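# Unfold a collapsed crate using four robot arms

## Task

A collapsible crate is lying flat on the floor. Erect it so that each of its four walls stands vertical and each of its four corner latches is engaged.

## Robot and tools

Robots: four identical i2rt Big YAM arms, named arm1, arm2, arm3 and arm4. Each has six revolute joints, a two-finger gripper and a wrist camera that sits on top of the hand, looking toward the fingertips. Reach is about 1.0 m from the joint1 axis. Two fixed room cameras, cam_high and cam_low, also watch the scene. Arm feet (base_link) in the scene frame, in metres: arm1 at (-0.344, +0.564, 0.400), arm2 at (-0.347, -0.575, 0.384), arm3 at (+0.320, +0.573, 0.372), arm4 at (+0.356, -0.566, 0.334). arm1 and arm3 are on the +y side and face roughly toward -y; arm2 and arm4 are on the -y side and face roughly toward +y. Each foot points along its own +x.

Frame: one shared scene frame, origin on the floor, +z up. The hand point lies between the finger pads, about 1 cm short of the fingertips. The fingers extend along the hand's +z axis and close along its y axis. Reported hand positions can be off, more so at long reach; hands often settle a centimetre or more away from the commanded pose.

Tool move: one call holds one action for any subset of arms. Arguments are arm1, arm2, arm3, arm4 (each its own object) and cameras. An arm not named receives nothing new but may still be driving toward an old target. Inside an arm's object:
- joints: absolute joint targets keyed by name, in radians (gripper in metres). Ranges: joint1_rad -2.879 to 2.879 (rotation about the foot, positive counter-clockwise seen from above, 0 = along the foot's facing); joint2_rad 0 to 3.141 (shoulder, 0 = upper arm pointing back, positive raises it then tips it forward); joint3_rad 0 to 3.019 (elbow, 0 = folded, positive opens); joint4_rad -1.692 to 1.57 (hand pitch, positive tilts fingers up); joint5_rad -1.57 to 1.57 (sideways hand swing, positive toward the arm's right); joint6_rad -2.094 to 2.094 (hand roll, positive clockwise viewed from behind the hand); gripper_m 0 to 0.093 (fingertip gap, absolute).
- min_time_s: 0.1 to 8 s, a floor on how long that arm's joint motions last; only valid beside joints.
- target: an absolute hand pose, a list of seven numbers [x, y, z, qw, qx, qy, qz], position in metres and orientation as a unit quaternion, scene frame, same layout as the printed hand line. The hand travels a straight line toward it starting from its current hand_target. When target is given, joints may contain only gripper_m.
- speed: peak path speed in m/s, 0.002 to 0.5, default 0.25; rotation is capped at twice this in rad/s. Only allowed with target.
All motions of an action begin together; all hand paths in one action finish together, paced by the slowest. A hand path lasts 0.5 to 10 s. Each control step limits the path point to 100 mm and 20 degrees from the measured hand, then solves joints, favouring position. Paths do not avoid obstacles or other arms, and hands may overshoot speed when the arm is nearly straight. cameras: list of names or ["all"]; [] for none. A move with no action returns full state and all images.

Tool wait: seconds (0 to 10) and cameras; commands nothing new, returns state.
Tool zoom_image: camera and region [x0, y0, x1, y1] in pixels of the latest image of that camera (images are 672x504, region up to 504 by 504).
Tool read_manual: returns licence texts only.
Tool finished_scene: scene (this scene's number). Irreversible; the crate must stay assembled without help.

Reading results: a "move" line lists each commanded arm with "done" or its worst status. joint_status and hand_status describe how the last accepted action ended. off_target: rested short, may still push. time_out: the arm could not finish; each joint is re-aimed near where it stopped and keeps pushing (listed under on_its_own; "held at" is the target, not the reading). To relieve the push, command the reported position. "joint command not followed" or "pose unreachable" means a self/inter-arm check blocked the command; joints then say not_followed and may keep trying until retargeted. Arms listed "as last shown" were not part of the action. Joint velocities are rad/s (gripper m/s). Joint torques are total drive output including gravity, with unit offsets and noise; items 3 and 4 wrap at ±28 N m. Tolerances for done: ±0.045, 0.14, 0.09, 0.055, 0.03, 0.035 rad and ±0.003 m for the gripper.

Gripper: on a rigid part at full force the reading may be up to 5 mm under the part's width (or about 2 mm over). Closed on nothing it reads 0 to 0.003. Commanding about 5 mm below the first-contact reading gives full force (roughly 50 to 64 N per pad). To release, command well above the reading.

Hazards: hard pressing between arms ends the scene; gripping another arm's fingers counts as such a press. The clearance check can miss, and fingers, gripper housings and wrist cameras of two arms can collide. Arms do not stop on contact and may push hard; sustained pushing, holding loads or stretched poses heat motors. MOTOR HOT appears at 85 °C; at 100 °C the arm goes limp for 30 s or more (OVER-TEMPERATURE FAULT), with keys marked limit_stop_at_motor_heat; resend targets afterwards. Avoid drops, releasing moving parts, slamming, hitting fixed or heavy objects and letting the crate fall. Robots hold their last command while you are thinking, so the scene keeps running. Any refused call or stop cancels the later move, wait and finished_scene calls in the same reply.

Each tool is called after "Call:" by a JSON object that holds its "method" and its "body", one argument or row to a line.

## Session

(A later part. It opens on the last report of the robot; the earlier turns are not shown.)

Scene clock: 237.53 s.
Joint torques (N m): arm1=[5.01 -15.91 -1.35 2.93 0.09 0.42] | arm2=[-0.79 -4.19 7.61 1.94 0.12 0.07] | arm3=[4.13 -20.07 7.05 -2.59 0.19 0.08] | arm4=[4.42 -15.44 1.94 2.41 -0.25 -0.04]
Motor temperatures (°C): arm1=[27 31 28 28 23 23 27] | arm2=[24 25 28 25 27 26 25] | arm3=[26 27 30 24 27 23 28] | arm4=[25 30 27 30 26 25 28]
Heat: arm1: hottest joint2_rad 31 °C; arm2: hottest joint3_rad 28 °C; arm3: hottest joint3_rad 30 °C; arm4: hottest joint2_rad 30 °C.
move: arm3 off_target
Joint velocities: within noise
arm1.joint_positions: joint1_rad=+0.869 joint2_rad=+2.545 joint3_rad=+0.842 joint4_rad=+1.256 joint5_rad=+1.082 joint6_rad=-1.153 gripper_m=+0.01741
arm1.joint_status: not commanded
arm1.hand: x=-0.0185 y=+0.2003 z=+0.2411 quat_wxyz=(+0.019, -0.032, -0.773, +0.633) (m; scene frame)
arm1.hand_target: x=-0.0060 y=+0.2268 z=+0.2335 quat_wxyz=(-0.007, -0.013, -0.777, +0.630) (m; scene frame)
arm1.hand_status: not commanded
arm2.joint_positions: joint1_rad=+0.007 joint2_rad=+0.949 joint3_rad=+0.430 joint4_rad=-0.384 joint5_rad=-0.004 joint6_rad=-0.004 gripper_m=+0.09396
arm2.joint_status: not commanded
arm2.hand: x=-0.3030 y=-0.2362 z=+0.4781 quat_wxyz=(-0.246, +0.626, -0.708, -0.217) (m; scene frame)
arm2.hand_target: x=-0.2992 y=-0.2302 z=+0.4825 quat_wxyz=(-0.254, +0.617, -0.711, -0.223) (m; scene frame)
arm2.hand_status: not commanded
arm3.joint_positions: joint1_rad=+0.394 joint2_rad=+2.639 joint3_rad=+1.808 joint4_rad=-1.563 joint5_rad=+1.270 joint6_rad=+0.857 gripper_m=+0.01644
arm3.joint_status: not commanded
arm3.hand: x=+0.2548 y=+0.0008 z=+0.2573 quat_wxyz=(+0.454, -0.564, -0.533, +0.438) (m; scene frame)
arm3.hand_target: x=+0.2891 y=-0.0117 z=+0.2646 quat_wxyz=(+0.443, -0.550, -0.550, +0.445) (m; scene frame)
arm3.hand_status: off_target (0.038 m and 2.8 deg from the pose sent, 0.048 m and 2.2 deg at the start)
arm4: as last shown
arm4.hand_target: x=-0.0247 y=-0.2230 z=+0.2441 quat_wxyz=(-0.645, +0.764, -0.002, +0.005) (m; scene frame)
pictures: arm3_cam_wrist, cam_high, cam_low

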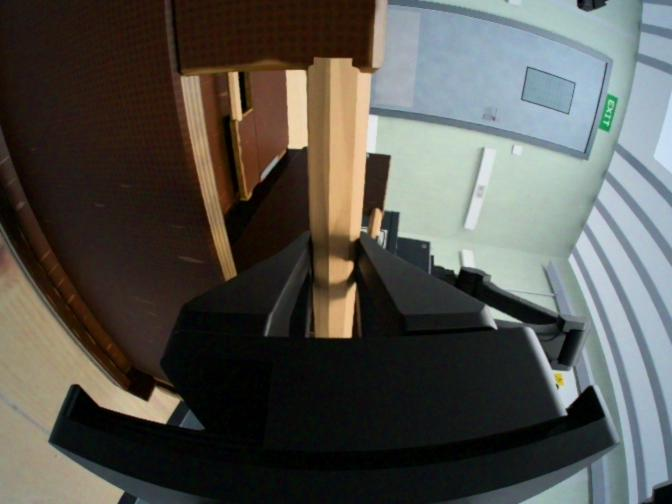

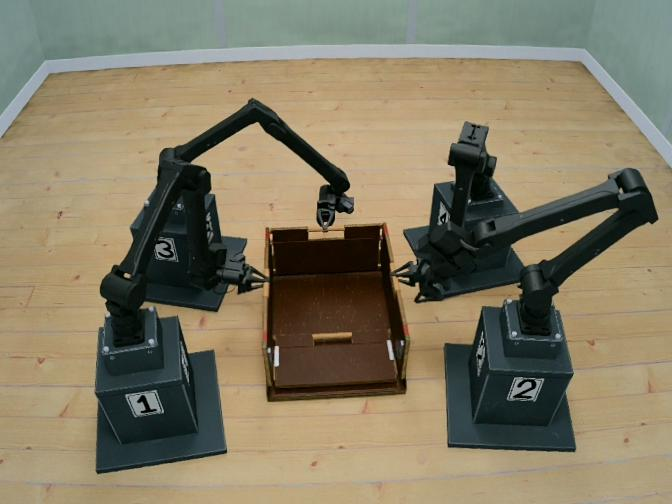

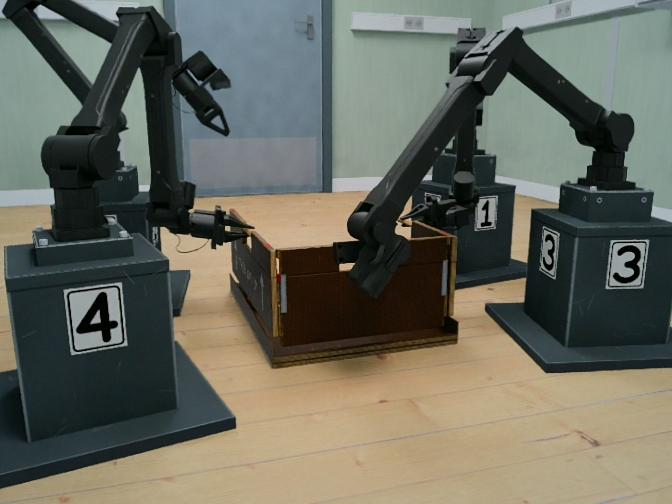

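Call:
{"method": "move", "body": {
  "arm3": {"target": [0.262, -0.013, 0.264, -0.445, 0.5495, 0.5495, -0.445], "speed": 0.04},
  "cameras": ["arm3_cam_wrist", "cam_low", "cam_high", "arm2_cam_wrist"]
}}

Call:
{"method": "zoom_image", "body": {
  "camera": "cam_low",
  "region": [260, 220, 340, 290]
}}

Call:
{"method": "zoom_image", "body": {
  "camera": "arm2_cam_wrist",
  "region": [430, 0, 672, 240]
}}

Scene clock: 242.63 s.
Joint torques (N m): arm1=[5.71 -16.85 -1.4 2.88 0.1 0.39] | arm2=[-0.73 -4.19 7.62 1.95 0.12 0.06] | arm3=[0.15 -21.89 4.75 0.27 1.16 -0.47] | arm4=[4.42 -15.44 1.94 2.41 -0.25 -0.04]
Motor temperatures (°C): arm1=[27 31 28 28 23 23 27] | arm2=[24 25 28 25 27 26 25] | arm3=[26 27 30 24 27 23 28] | arm4=[25 30 27 30 26 25 28]
Heat: arm1: hottest joint2_rad 31 °C; arm2: hottest joint3_rad 28 °C; arm3: hottest joint3_rad 30 °C; arm4: hottest joint2_rad 30 °C.
move: arm3 off_target
Joint velocities: within noise
arm1, arm2, arm4: as last shown
arm3.joint_positions: joint1_rad=+0.393 joint2_rad=+2.639 joint3_rad=+1.806 joint4_rad=-1.557 joint5_rad=+1.275 joint6_rad=+0.843 gripper_m=+0.01644
arm3.joint_status: not commanded
arm3.hand: x=+0.2538 y=+0.0004 z=+0.2570 quat_wxyz=(+0.455, -0.560, -0.536, +0.438) (m; scene frame)
arm3.hand_target: x=+0.2619 y=-0.0123 z=+0.2649 quat_wxyz=(+0.449, -0.548, -0.548, +0.445) (m; scene frame)
arm3.hand_status: off_target (0.017 m and 2.5 deg from the pose sent, 0.017 m and 2.8 deg at the start)
pictures: arm2_cam_wrist, arm3_cam_wrist, cam_high, cam_low

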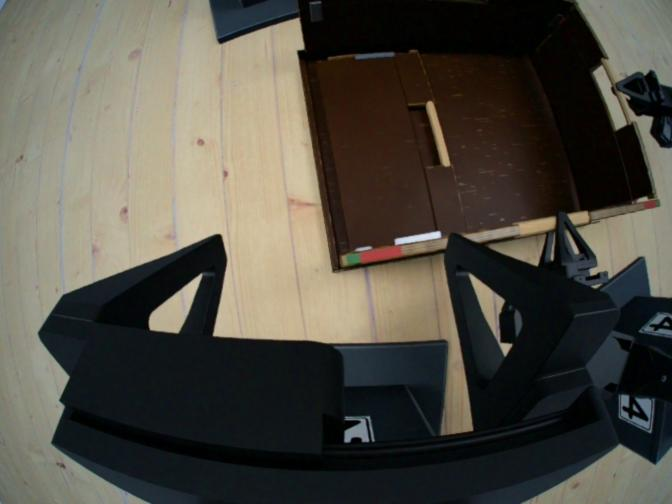

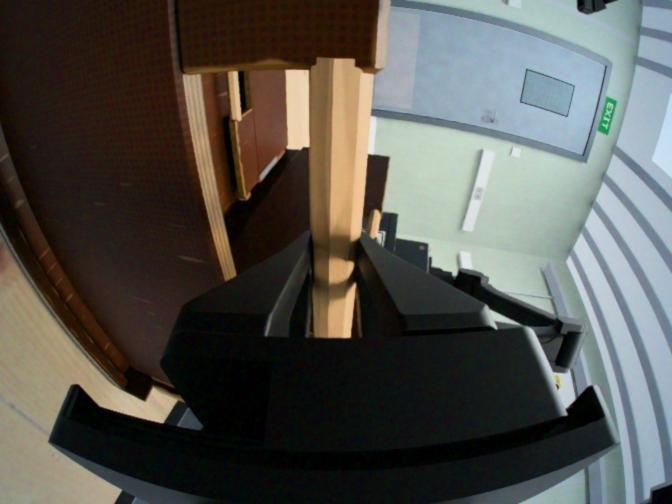

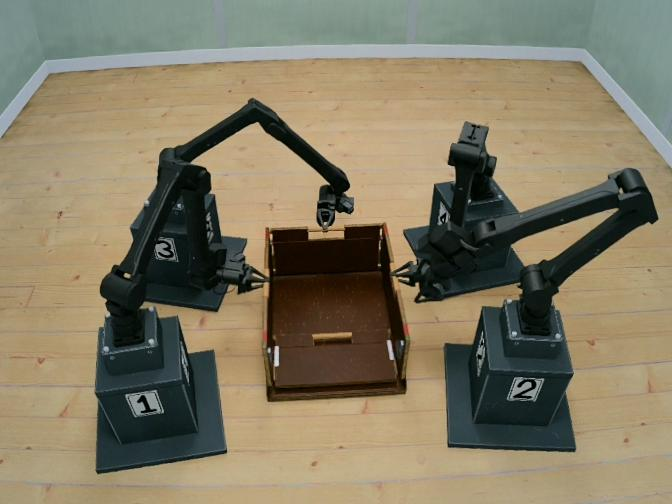

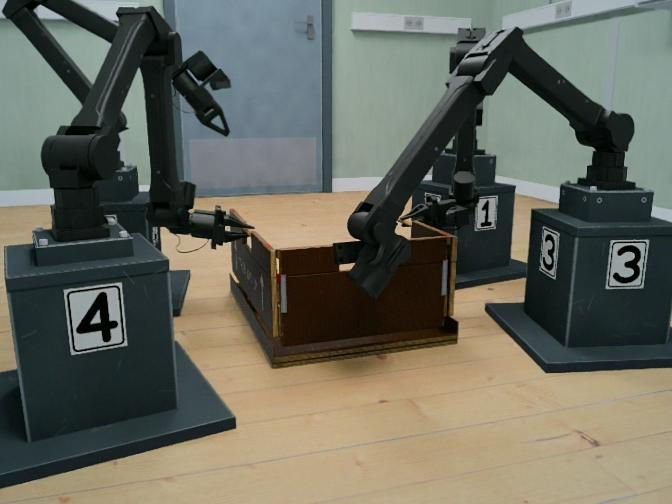

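Scaled by 6.300 from the camera's 672x504 image, which has a finer 960x720 frame.

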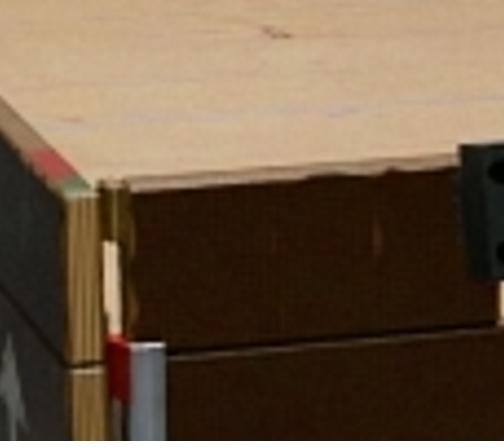

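Scaled by 2.083 from the camera's 672x504 image, which has a finer 960x720 frame.

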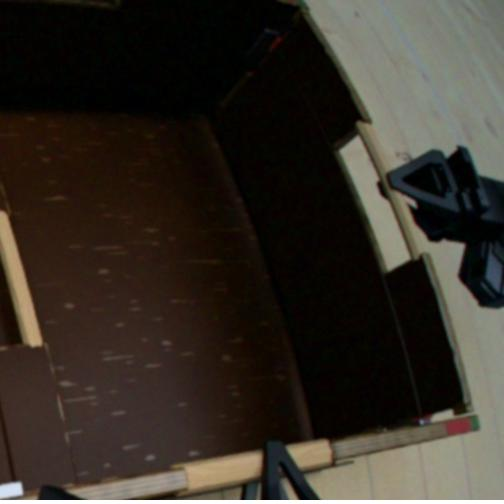

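Call:
{"method": "move", "body": {
  "arm3": {"target": [0.235, -0.013, 0.264, -0.445, 0.5495, 0.5495, -0.445], "speed": 0.03},
  "cameras": ["arm3_cam_wrist", "cam_low", "cam_high"]
}}

Call:
{"method": "zoom_image", "body": {
  "camera": "cam_high",
  "region": [340, 215, 420, 285]
}}

Call:
{"method": "zoom_image", "body": {
  "camera": "cam_low",
  "region": [220, 190, 470, 378]
}}

Scene clock: 247.50 s.
Joint torques (N m): arm1=[5.01 -16.62 -1.42 2.86 0.11 0.4] | arm2=[-0.73 -4.19 7.62 1.94 0.11 0.06] | arm3=[-2.32 -20.6 4.85 0.95 1.56 -0.6] | arm4=[4.42 -15.44 1.94 2.41 -0.25 -0.04]
Motor temperatures (°C): arm1=[27 31 28 28 23 23 27] | arm2=[24 25 28 25 27 26 24] | arm3=[26 27 30 24 27 23 28] | arm4=[25 30 27 30 26 25 28]
Heat: arm1: hottest joint2_rad 31 °C; arm2: hottest joint3_rad 28 °C; arm3: hottest joint3_rad 30 °C; arm4: hottest joint2_rad 30 °C.
move: arm3 off_target
Joint velocities: within noise
arm1, arm2, arm4: as last shown
arm3.joint_positions: joint1_rad=+0.390 joint2_rad=+2.607 joint3_rad=+1.751 joint4_rad=-1.436 joint5_rad=+1.292 joint6_rad=+0.742 gripper_m=+0.01644
arm3.joint_status: not commanded
arm3.hand: x=+0.2512 y=+0.0005 z=+0.2564 quat_wxyz=(+0.447, -0.554, -0.546, +0.442) (m; scene frame)
arm3.hand_target: x=+0.2409 y=-0.0123 z=+0.2640 quat_wxyz=(+0.449, -0.547, -0.549, +0.446) (m; scene frame)
arm3.hand_status: off_target (0.022 m and 0.8 deg from the pose sent, 0.024 m and 2.5 deg at the start)
pictures: arm3_cam_wrist, cam_high, cam_low

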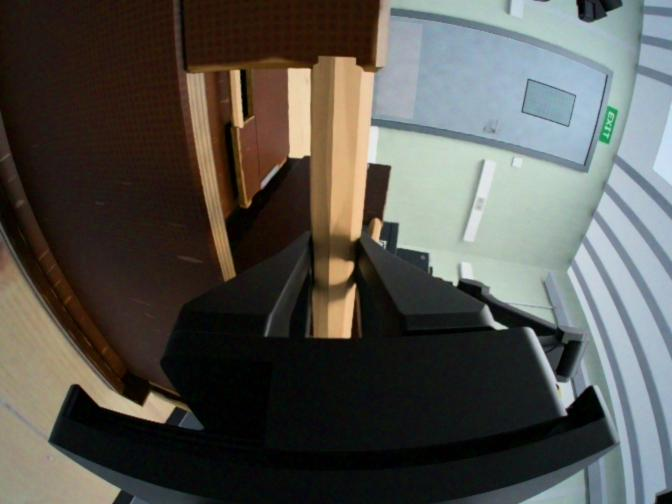

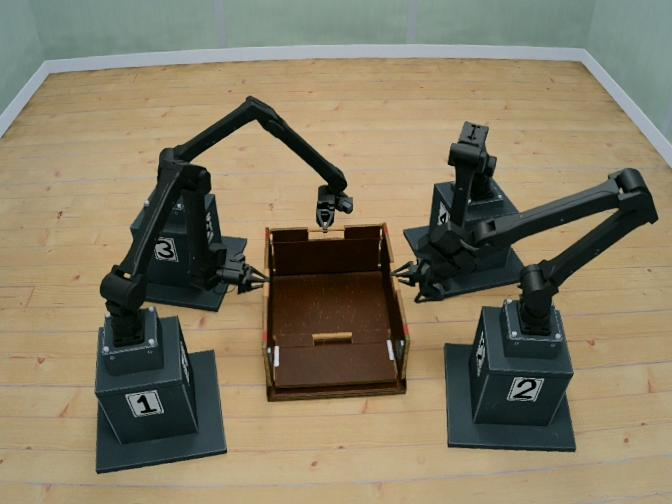

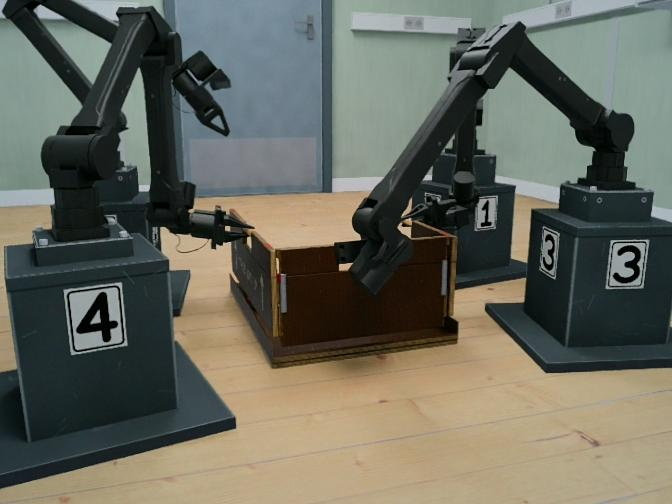

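Scaled by 6.300 from the camera's 672x504 image, which has a finer 960x720 frame.

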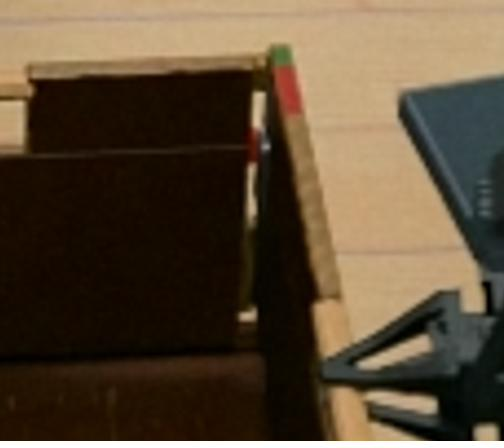

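Scaled by 2.016 from the camera's 672x504 image, which has a finer 960x720 frame.

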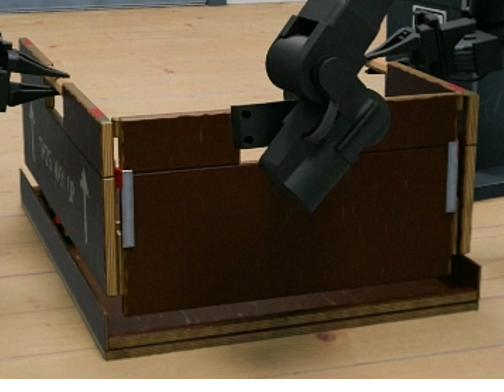

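Call:
{"method": "move", "body": {
  "arm3": {"target": [0.262, -0.013, 0.264, -0.445, 0.5495, 0.5495, -0.445], "speed": 0.05}
}}

Call:
{"method": "move", "body": {
  "arm3": {"joints": {"gripper_m": 0.045}},
  "cameras": ["arm3_cam_wrist", "cam_low", "cam_high"]
}}

Scene clock: 251.40 s.
Joint torques (N m): arm1=[5.54 -15.74 -1.43 2.86 0.12 0.41] | arm2=[-0.79 -4.13 7.61 1.94 0.12 0.06] | arm3=[0.21 -19.66 7.13 -1.88 0.78 0.01] | arm4=[4.48 -15.5 1.92 2.41 -0.25 -0.04]
Motor temperatures (°C): arm1=[27 31 28 28 23 23 27] | arm2=[24 25 28 25 27 26 24] | arm3=[26 27 30 24 27 23 28] | arm4=[25 30 27 30 26 25 28]
Heat: arm1: hottest joint2_rad 31 °C; arm2: hottest joint3_rad 28 °C; arm3: hottest joint3_rad 30 °C; arm4: hottest joint2_rad 30 °C.
move: arm3 off_target
Joint velocities: within noise
arm1, arm2, arm4: as last shown
arm3.joint_positions: joint1_rad=+0.390 joint2_rad=+2.607 joint3_rad=+1.753 joint4_rad=-1.443 joint5_rad=+1.289 joint6_rad=+0.757 gripper_m=+0.01644
arm3.joint_status: not commanded
arm3.hand: x=+0.2513 y=+0.0010 z=+0.2569 quat_wxyz=(+0.445, -0.557, -0.543, +0.443) (m; scene frame)
arm3.hand_target: x=+0.2604 y=-0.0130 z=+0.2636 quat_wxyz=(+0.442, -0.552, -0.548, +0.447) (m; scene frame)
arm3.hand_status: off_target (0.019 m and 1.2 deg from the pose sent, 0.019 m and 0.8 deg at the start)
pictures: none

Scene clock: 252.03 s.
Joint torques (N m): arm1=[5.48 -16.56 -1.44 2.93 0.14 0.47] | arm2=[-0.73 -4.13 7.62 1.94 0.12 0.06] | arm3=[0.38 -20.25 6.11 -1.4 0.76 0.05] | arm4=[4.48 -15.44 1.92 2.41 -0.25 -0.04]
Motor temperatures (°C): arm1=[27 31 28 28 23 23 27] | arm2=[24 25 28 25 27 26 24] | arm3=[26 27 30 24 27 23 28] | arm4=[25 30 27 30 26 25 28]
Heat: arm1: hottest joint2_rad 31 °C; arm2: hottest joint3_rad 28 °C; arm3: hottest joint3_rad 30 °C; arm4: hottest joint2_rad 30 °C.
move: arm3 done
Joint velocities: within noise
arm1, arm2, arm4: as last shown
arm3.joint_positions: joint1_rad=+0.384 joint2_rad=+2.607 joint3_rad=+1.768 joint4_rad=-1.452 joint5_rad=+1.289 joint6_rad=+0.745 gripper_m=+0.04483
arm3.joint_status: all done
arm3.hand: x=+0.2486 y=-0.0035 z=+0.2603 quat_wxyz=(+0.448, -0.557, -0.543, +0.440) (m; scene frame)
arm3.hand_target: x=+0.2569 y=-0.0128 z=+0.2635 quat_wxyz=(+0.445, -0.552, -0.549, +0.443) (m; scene frame)
arm3.hand_status: not commanded
pictures: arm3_cam_wrist, cam_high, cam_low

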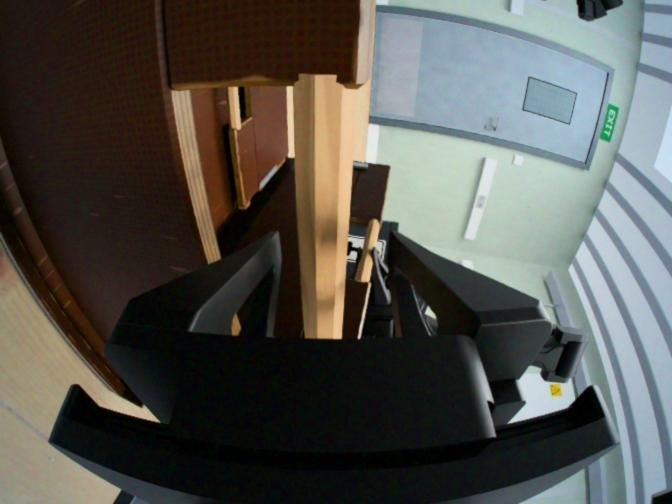

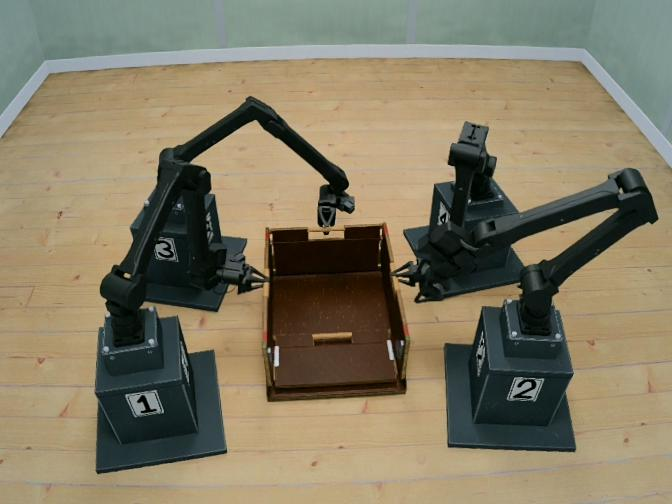

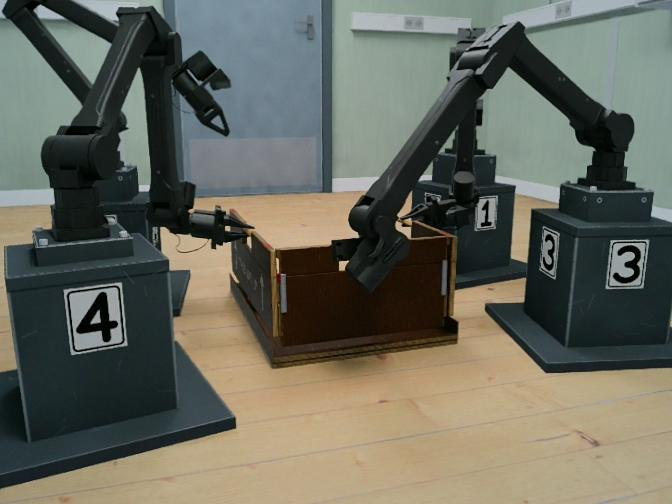

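Call:
{"method": "move", "body": {
  "arm3": {"target": [0.350, -0.013, 0.285, -0.445, 0.5495, 0.5495, -0.445], "speed": 0.1, "joints": {"gripper_m": 0.06}},
  "cameras": ["arm3_cam_wrist", "cam_low", "cam_high"]
}}

Call:
{"method": "zoom_image", "body": {
  "camera": "arm3_cam_wrist",
  "region": [0, 0, 420, 400]
}}

Call:
{"method": "zoom_image", "body": {
  "camera": "cam_low",
  "region": [220, 190, 470, 378]
}}

Scene clock: 255.10 s.
Joint torques (N m): arm1=[4.6 -16.67 -1.48 2.89 0.1 0.37] | arm2=[-0.79 -4.13 7.64 1.94 0.12 0.07] | arm3=[0.09 -20.07 6.76 -1.69 0.34 0.25] | arm4=[4.42 -15.5 1.92 2.41 -0.26 -0.04]
Motor temperatures (°C): arm1=[27 31 28 28 23 23 27] | arm2=[24 25 28 25 27 26 24] | arm3=[26 27 30 24 27 23 28] | arm4=[25 30 27 30 26 25 28]
Heat: arm1: hottest joint2_rad 31 °C; arm2: hottest joint3_rad 28 °C; arm3: hottest joint3_rad 30 °C; arm4: hottest joint2_rad 30 °C.
move: arm3 off_target
Joint velocities: within noise
arm1, arm2, arm4: as last shown
arm3.joint_positions: joint1_rad=+0.540 joint2_rad=+2.607 joint3_rad=+1.848 joint4_rad=-1.661 joint5_rad=+1.200 joint6_rad=+0.875 gripper_m=+0.05987
arm3.joint_status: all done
arm3.hand: x=+0.3439 y=-0.0058 z=+0.2833 quat_wxyz=(+0.428, -0.543, -0.571, +0.442) (m; scene frame)
arm3.hand_target: x=+0.3502 y=-0.0130 z=+0.2849 quat_wxyz=(+0.422, -0.548, -0.568, +0.445) (m; scene frame)
arm3.hand_status: off_target (0.010 m and 3.2 deg from the pose sent, 0.105 m and 1.3 deg at the start; a joint's target at an end of its range on 36 of 53 steps)
pictures: arm3_cam_wrist, cam_high, cam_low

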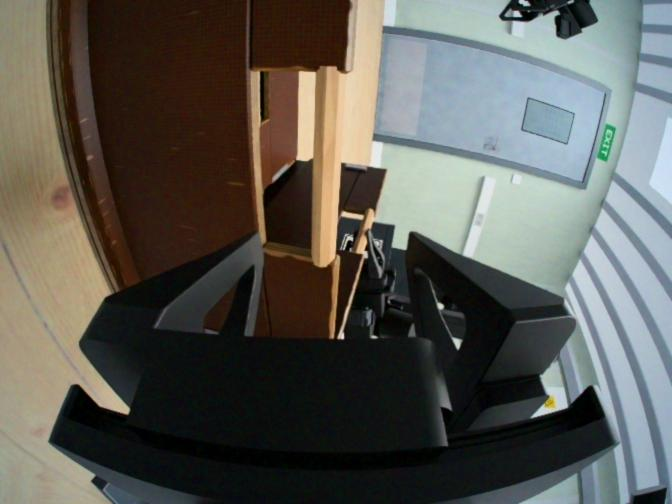

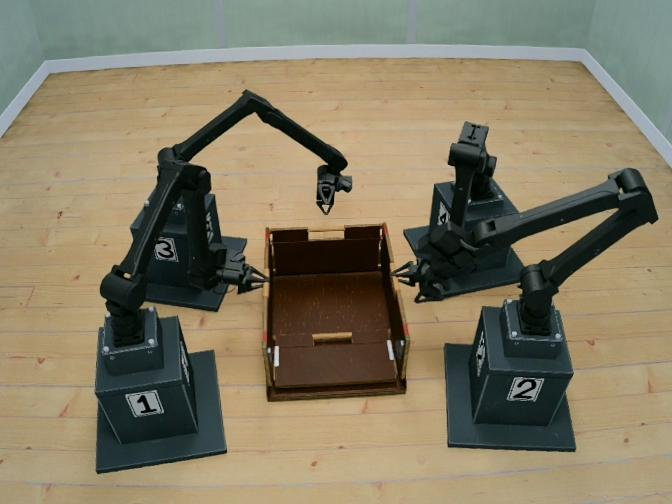

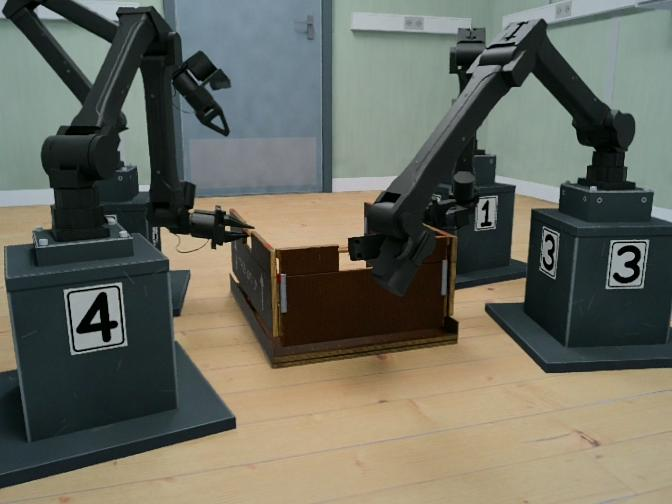

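Scaled by 1.200 from the camera's 672x504 image, which has a finer 960x720 frame.

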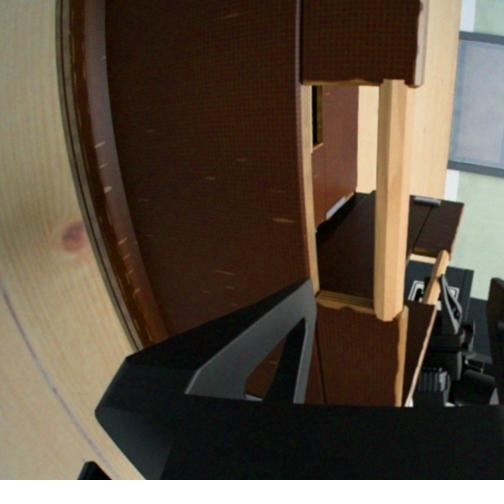

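Scaled by 2.016 from the camera's 672x504 image, which has a finer 960x720 frame.

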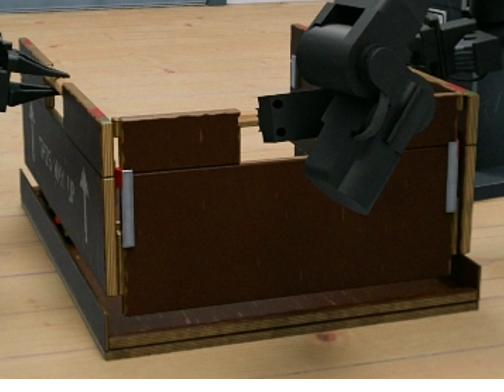

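Call:
{"method": "move", "body": {
  "arm3": {"target": [0.38, 0.08, 0.48, -0.217, -0.735, -0.587, 0.262], "speed": 0.25}
}}

Call:
{"method": "move", "body": {
  "arm3": {"joints": {"joint1_rad": 0.35, "joint2_rad": 1.2, "joint3_rad": 0.7, "joint4_rad": -0.75, "joint5_rad": 0, "joint6_rad": 0}, "min_time_s": 2},
  "cameras": ["arm3_cam_wrist", "cam_low", "cam_high"]
}}

Scene clock: 260.83 s.
Joint torques (N m): arm1=[5.3 -16.85 -1.37 2.92 0.09 0.42] | arm2=[-0.79 -4.13 7.62 1.95 0.12 0.07] | arm3=[-1.44 -11.52 5.83 2.35 0.14 0.13] | arm4=[4.42 -15.5 1.92 2.41 -0.25 -0.04]
Motor temperatures (°C): arm1=[27 31 28 28 23 23 27] | arm2=[24 25 28 25 27 26 24] | arm3=[26 27 30 24 27 23 28] | arm4=[25 30 27 30 26 25 28]
Heat: arm1: hottest joint2_rad 31 °C; arm2: hottest joint3_rad 28 °C; arm3: hottest joint3_rad 30 °C; arm4: hottest joint2_rad 30 °C.
move: arm3 done
Joint velocities: within noise
arm1, arm2: as last shown
arm3.joint_positions: joint1_rad=+0.440 joint2_rad=+1.432 joint3_rad=+0.841 joint4_rad=-0.346 joint5_rad=+0.267 joint6_rad=+0.331 gripper_m=+0.05988
arm3.joint_status: not commanded
arm3.hand: x=+0.3857 y=+0.0784 z=+0.4791 quat_wxyz=(-0.209, -0.728, -0.599, +0.260) (m; scene frame)
arm3.hand_target: x=+0.3799 y=+0.0797 z=+0.4792 quat_wxyz=(-0.215, -0.733, -0.590, +0.261) (m; scene frame)
arm3.hand_status: done (0.006 m and 1.8 deg from the pose sent, 0.218 m and 81.6 deg at the start)
arm4.joint_positions: joint1_rad=+0.907 joint2_rad=+2.351 joint3_rad=+0.822 joint4_rad=+1.109 joint5_rad=+1.139 joint6_rad=-1.183 gripper_m=+0.01686
arm4.joint_status: not commanded
arm4.hand: x=-0.0112 y=-0.2096 z=+0.2448 quat_wxyz=(-0.644, +0.765, -0.023, +0.018) (m; scene frame)
arm4.hand_target: x=-0.0247 y=-0.2230 z=+0.2441 quat_wxyz=(-0.645, +0.764, -0.002, +0.005) (m; scene frame)
arm4.hand_status: not commanded
pictures: none

Scene clock: 263.47 s.
Joint torques (N m): arm1=[5.01 -16.97 -1.36 2.89 0.09 0.4] | arm2=[-0.73 -4.19 7.65 1.94 0.11 0.07] | arm3=[-1.79 -8.7 5.9 0.61 -0.01 -0.06] | arm4=[4.42 -15.5 1.92 2.41 -0.25 -0.03]
Motor temperatures (°C): arm1=[27 31 28 28 23 23 27] | arm2=[24 25 28 25 27 26 24] | arm3=[26 27 30 24 27 23 28] | arm4=[25 30 27 30 26 25 28]
Heat: arm1: hottest joint2_rad 31 °C; arm2: hottest joint3_rad 28 °C; arm3: hottest joint3_rad 30 °C; arm4: hottest joint2_rad 30 °C.
move: arm3 done
Joint velocities: within noise
arm1, arm2, arm4: as last shown
arm3.joint_positions: joint1_rad=+0.362 joint2_rad=+1.212 joint3_rad=+0.716 joint4_rad=-0.738 joint5_rad=+0.011 joint6_rad=+0.019 gripper_m=+0.05988
arm3.joint_status: all done
arm3.hand: x=+0.3719 y=+0.2068 z=+0.4644 quat_wxyz=(-0.125, -0.652, -0.739, +0.111) (m; scene frame)
arm3.hand_target: x=+0.3668 y=+0.2146 z=+0.4616 quat_wxyz=(-0.120, -0.654, -0.740, +0.107) (m; scene frame)
arm3.hand_status: not commanded
pictures: arm3_cam_wrist, cam_high, cam_low

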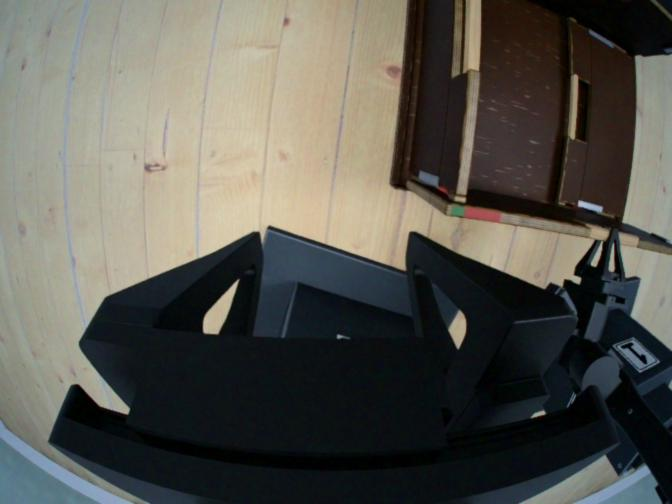

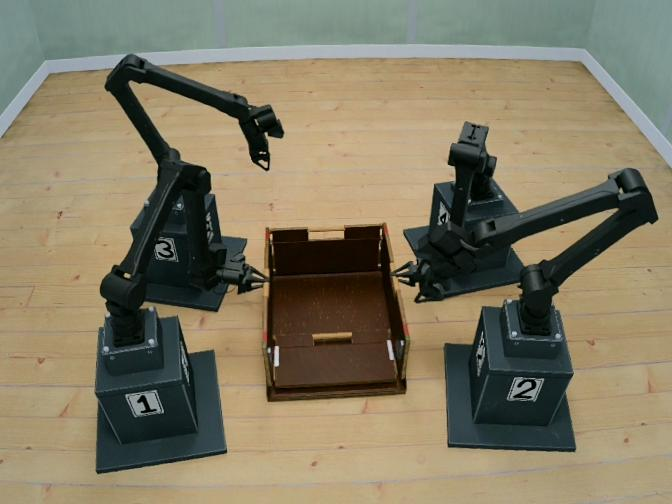

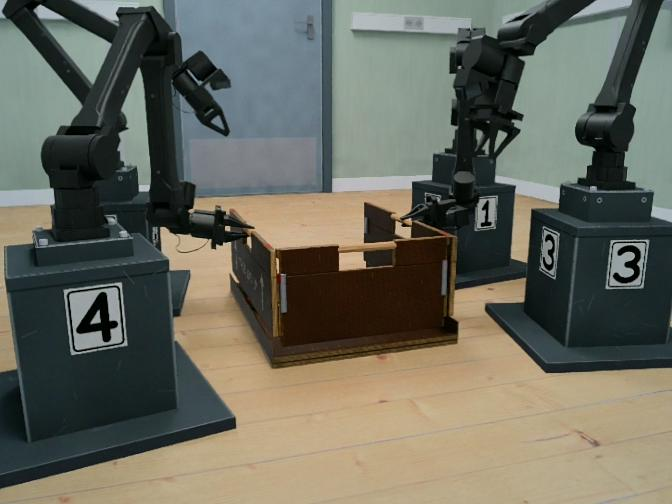

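Call:
{"method": "zoom_image", "body": {
  "camera": "arm3_cam_wrist",
  "region": [385, 120, 525, 240]
}}

Call:
{"method": "zoom_image", "body": {
  "camera": "cam_low",
  "region": [400, 220, 480, 290]
}}

Call:
{"method": "zoom_image", "body": {
  "camera": "cam_high",
  "region": [250, 215, 330, 285]
}}

Scaled by 3.600 from the camera's 672x504 image, which has a finer 960x720 frame.

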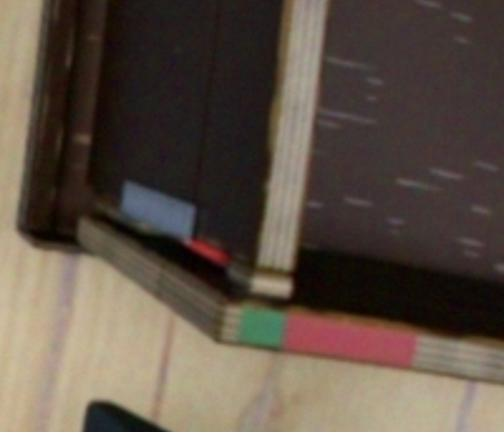

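Scaled by 6.300 from the camera's 672x504 image, which has a finer 960x720 frame.

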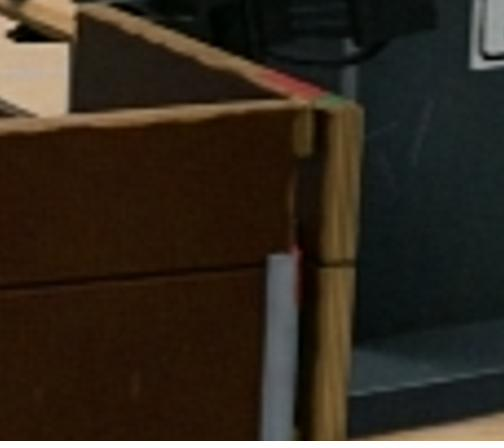

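Scaled by 6.300 from the camera's 672x504 image, which has a finer 960x720 frame.

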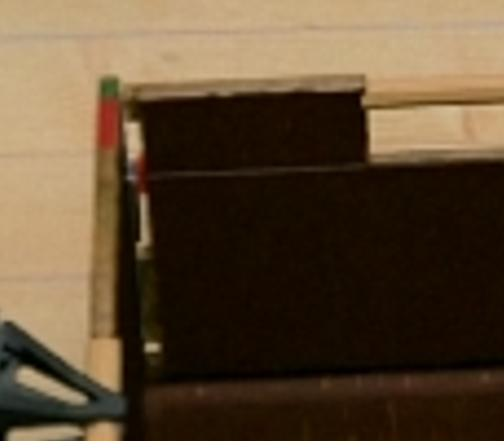

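Call:
{"method": "move", "body": {
  "arm2": {"target": [-0.090, -0.012, 0.18, 0, 0.7071, -0.7071, 0], "speed": 0.25, "joints": {"gripper_m": 0.055}},
  "cameras": ["arm2_cam_wrist", "cam_high", "cam_low"]
}}

Scene clock: 271.07 s.
Joint torques (N m): arm1=[4.84 -16.56 -1.37 2.86 0.09 0.4] | arm2=[-0.85 -22.83 7.28 0.01 0.09 -0.15] | arm3=[-1.96 -8.7 5.91 0.65 0.04 -0.05] | arm4=[4.48 -15.5 1.92 2.41 -0.25 -0.04]
Motor temperatures (°C): arm1=[27 31 28 28 23 23 27] | arm2=[24 25 28 25 27 26 24] | arm3=[26 27 30 24 27 23 28] | arm4=[25 30 27 30 26 25 29]
Heat: arm1: hottest joint2_rad 31 °C; arm2: hottest joint3_rad 28 °C; arm3: hottest joint3_rad 30 °C; arm4: hottest joint2_rad 30 °C.
move: arm2 off_target
Joint velocities: within noise
arm1.joint_positions: joint1_rad=+0.869 joint2_rad=+2.545 joint3_rad=+0.842 joint4_rad=+1.256 joint5_rad=+1.082 joint6_rad=-1.153 gripper_m=+0.01741
arm1.joint_status: not commanded
arm1.hand: x=-0.0185 y=+0.2003 z=+0.2411 quat_wxyz=(+0.019, -0.032, -0.773, +0.633) (m; scene frame)
arm1.hand_target: x=-0.0060 y=+0.2268 z=+0.2335 quat_wxyz=(-0.007, -0.013, -0.777, +0.630) (m; scene frame)
arm1.hand_status: not commanded
arm2.joint_positions: joint1_rad=-0.286 joint2_rad=+2.432 joint3_rad=+1.585 joint4_rad=-0.743 joint5_rad=-0.007 joint6_rad=-0.417 gripper_m=+0.05513
arm2.joint_status: all done
arm2.hand: x=-0.1008 y=-0.0257 z=+0.1762 quat_wxyz=(+0.010, +0.705, -0.709, +0.000) (m; scene frame)
arm2.hand_target: x=-0.0927 y=-0.0149 z=+0.1807 quat_wxyz=(+0.001, +0.707, -0.707, -0.002) (m; scene frame)
arm2.hand_status: off_target (0.018 m and 1.2 deg from the pose sent, 0.430 m and 38.9 deg at the start)
arm3.joint_positions: joint1_rad=+0.362 joint2_rad=+1.212 joint3_rad=+0.716 joint4_rad=-0.738 joint5_rad=+0.011 joint6_rad=+0.018 gripper_m=+0.05988
arm3.joint_status: not commanded
arm3.hand: x=+0.3719 y=+0.2068 z=+0.4644 quat_wxyz=(-0.125, -0.652, -0.740, +0.111) (m; scene frame)
arm3.hand_target: x=+0.3667 y=+0.2146 z=+0.4616 quat_wxyz=(-0.120, -0.653, -0.740, +0.107) (m; scene frame)
arm3.hand_status: not commanded
arm4: as last shown
pictures: arm2_cam_wrist, cam_high, cam_low

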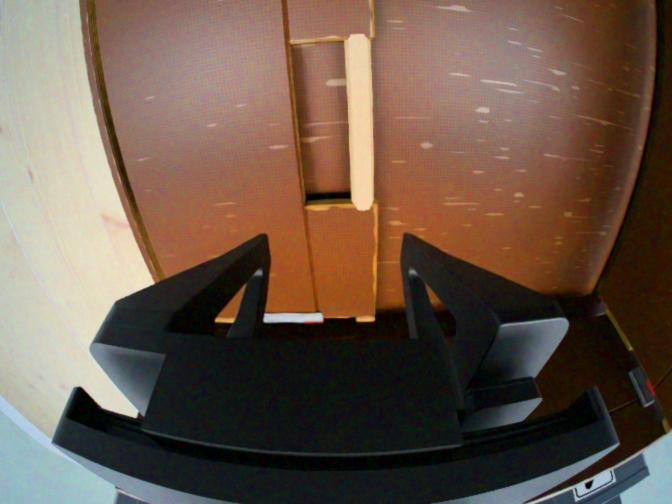

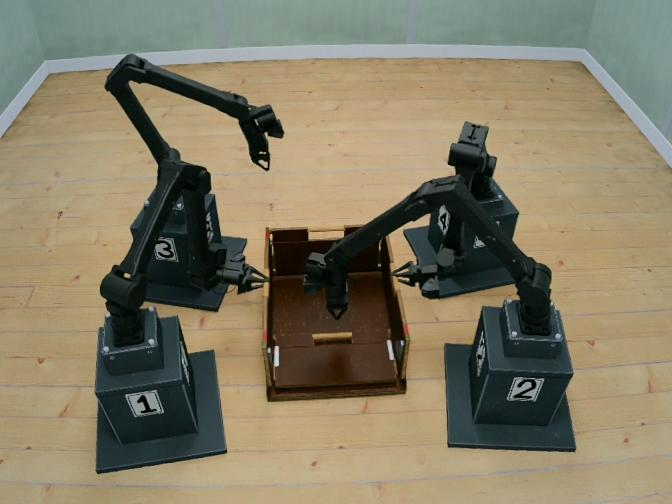

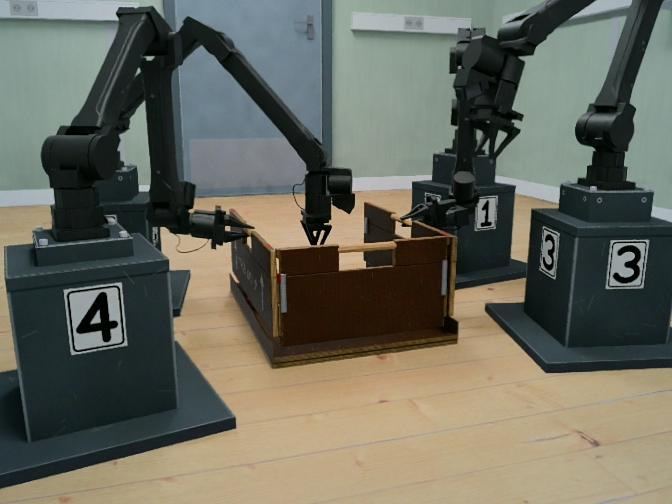

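Call:
{"method": "move", "body": {
  "arm2": {"target": [-0.073, 0.002, 0.06, 0, 0.7071, -0.7071, 0], "speed": 0.1},
  "cameras": ["arm2_cam_wrist"]
}}

Scene clock: 275.47 s.
Joint torques (N m): arm1=[4.95 -16.32 -1.37 2.93 0.1 0.41] | arm2=[-1.2 -24.23 6.79 0.55 0.09 -0.13] | arm3=[-1.44 -8.59 5.76 0.59 0.02 -0.07] | arm4=[4.48 -15.5 1.94 2.41 -0.25 -0.04]
Motor temperatures (°C): arm1=[27 31 28 28 23 23 27] | arm2=[24 25 28 25 27 26 24] | arm3=[26 27 30 24 27 23 27] | arm4=[25 30 27 30 26 25 29]
Heat: arm1: hottest joint2_rad 31 °C; arm2: hottest joint3_rad 28 °C; arm3: hottest joint3_rad 30 °C; arm4: hottest joint2_rad 30 °C.
move: arm2 off_target
Joint velocities: within noise
arm1, arm3, arm4: as last shown
arm2.joint_positions: joint1_rad=-0.301 joint2_rad=+2.725 joint3_rad=+1.811 joint4_rad=-0.693 joint5_rad=-0.002 joint6_rad=-0.433 gripper_m=+0.05513
arm2.joint_status: not commanded
arm2.hand: x=-0.0839 y=-0.0134 z=+0.0558 quat_wxyz=(+0.017, +0.706, -0.708, +0.005) (m; scene frame)
arm2.hand_target: x=-0.0719 y=-0.0005 z=+0.0599 quat_wxyz=(+0.000, +0.706, -0.708, +0.001) (m; scene frame)
arm2.hand_status: off_target (0.019 m and 2.0 deg from the pose sent, 0.123 m and 1.2 deg at the start)
pictures: arm2_cam_wrist

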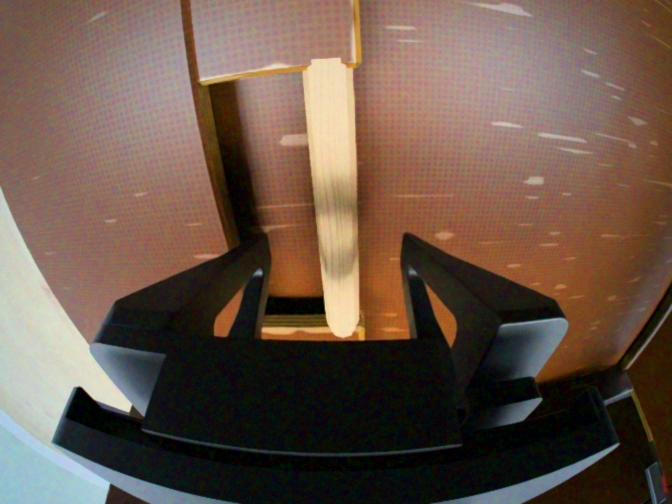

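Call:
{"method": "move", "body": {
  "arm2": {"target": [-0.073, 0.001, 0.042, 0, 0.7071, -0.7071, 0], "speed": 0.05},
  "cameras": ["arm2_cam_wrist"]
}}

Scene clock: 277.33 s.
Joint torques (N m): arm1=[5.36 -17.08 -1.44 2.86 0.11 0.39] | arm2=[-0.56 -24.12 6.63 0.68 0.05 -0.13] | arm3=[-1.61 -8.53 5.85 0.53 -0.02 -0.08] | arm4=[4.42 -15.44 1.94 2.4 -0.25 -0.04]
Motor temperatures (°C): arm1=[27 31 28 27 23 23 27] | arm2=[24 26 28 25 27 26 24] | arm3=[26 27 30 24 27 23 27] | arm4=[25 30 27 30 26 25 29]
Heat: arm1: hottest joint2_rad 31 °C; arm2: hottest joint3_rad 28 °C; arm3: hottest joint3_rad 30 °C; arm4: hottest joint2_rad 30 °C.
move: arm2 off_target
Joint velocities: within noise
arm1, arm3, arm4: as last shown
arm2.joint_positions: joint1_rad=-0.301 joint2_rad=+2.762 joint3_rad=+1.840 joint4_rad=-0.683 joint5_rad=-0.002 joint6_rad=-0.433 gripper_m=+0.05513
arm2.joint_status: not commanded
arm2.hand: x=-0.0834 y=-0.0124 z=+0.0402 quat_wxyz=(+0.016, +0.706, -0.708, +0.005) (m; scene frame)
arm2.hand_target: x=-0.0731 y=+0.0010 z=+0.0425 quat_wxyz=(-0.001, +0.707, -0.707, +0.000) (m; scene frame)
arm2.hand_status: off_target (0.017 m and 1.9 deg from the pose sent, 0.023 m and 2.0 deg at the start)
pictures: arm2_cam_wrist

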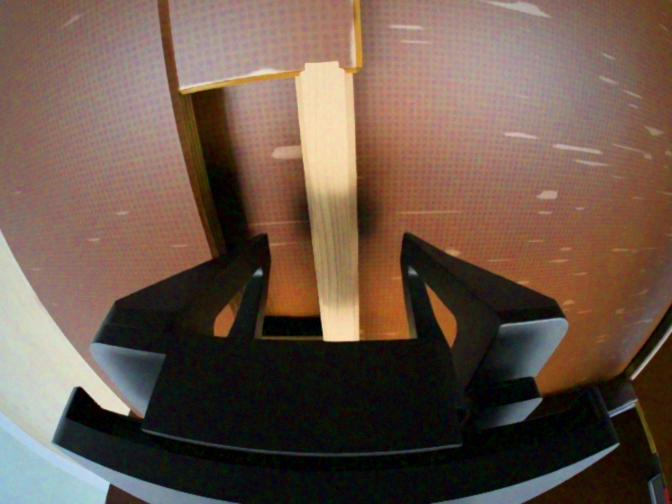

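Call:
{"method": "move", "body": {
  "arm2": {"target": [-0.073, 0.001, 0.0355, 0, 0.7071, -0.7071, 0], "speed": 0.04}
}}

Call:
{"method": "move", "body": {
  "arm2": {"joints": {"gripper_m": 0.008}},
  "cameras": ["arm2_cam_wrist"]
}}

Scene clock: 282.53 s.
Joint torques (N m): arm1=[5.54 -16.21 -1.48 2.92 0.11 0.46] | arm2=[-0.62 -23.82 6.74 0.68 0.05 -0.13] | arm3=[-1.61 -8.82 5.85 0.7 0.01 -0.01] | arm4=[4.42 -15.5 1.94 2.4 -0.25 -0.04]
Motor temperatures (°C): arm1=[27 31 28 27 23 23 27] | arm2=[24 26 28 25 27 26 24] | arm3=[26 26 31 24 26 23 27] | arm4=[25 30 27 30 26 25 29]
Heat: arm1: hottest joint2_rad 31 °C; arm2: hottest joint3_rad 28 °C; arm3: hottest joint3_rad 31 °C; arm4: hottest joint2_rad 30 °C.
move: arm2 off_target
Joint velocities: within noise
arm1, arm3, arm4: as last shown
arm2.joint_positions: joint1_rad=-0.301 joint2_rad=+2.772 joint3_rad=+1.851 joint4_rad=-0.680 joint5_rad=-0.002 joint6_rad=-0.435 gripper_m=+0.05513
arm2.joint_status: not commanded
arm2.hand: x=-0.0828 y=-0.0109 z=+0.0361 quat_wxyz=(+0.015, +0.706, -0.708, +0.004) (m; scene frame)
arm2.hand_target: x=-0.0729 y=+0.0010 z=+0.0363 quat_wxyz=(-0.001, +0.707, -0.707, +0.000) (m; scene frame)
arm2.hand_status: off_target (0.015 m and 1.8 deg from the pose sent, 0.018 m and 1.9 deg at the start)
pictures: none

Scene clock: 283.23 s.
Joint torques (N m): arm1=[5.01 -16.38 -1.47 2.85 0.08 0.41] | arm2=[-0.62 -23.82 6.8 0.68 0.01 -0.03] | arm3=[-1.61 -8.41 5.82 0.79 0 -0.06] | arm4=[4.42 -15.44 1.92 2.41 -0.25 -0.03]
Motor temperatures (°C): arm1=[27 31 28 27 23 23 27] | arm2=[24 26 28 25 27 26 24] | arm3=[26 26 31 24 26 23 27] | arm4=[25 30 27 30 26 25 29]
Heat: arm1: hottest joint2_rad 31 °C; arm2: hottest joint3_rad 28 °C; arm3: hottest joint3_rad 31 °C; arm4: hottest joint2_rad 30 °C.
move: arm2 off_target
Joint velocities: within noise
arm1, arm3, arm4: as last shown
arm2.joint_positions: joint1_rad=-0.299 joint2_rad=+2.772 joint3_rad=+1.851 joint4_rad=-0.682 joint5_rad=-0.004 joint6_rad=-0.452 gripper_m=+0.01679
arm2.joint_status: gripper_m off_target (ended at +0.01682, target +0.00800)
arm2.hand: x=-0.0840 y=-0.0108 z=+0.0361 quat_wxyz=(+0.016, +0.713, -0.701, +0.004) (m; scene frame)
arm2.hand_target: x=-0.0743 y=+0.0013 z=+0.0363 quat_wxyz=(+0.001, +0.711, -0.703, -0.001) (m; scene frame)
arm2.hand_status: not commanded
pictures: arm2_cam_wrist

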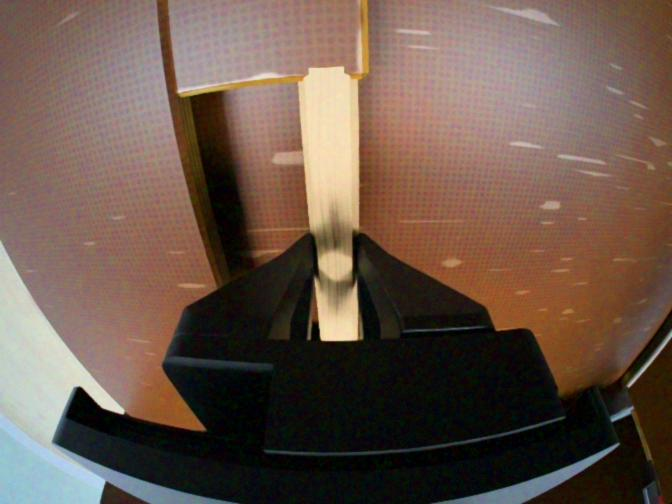

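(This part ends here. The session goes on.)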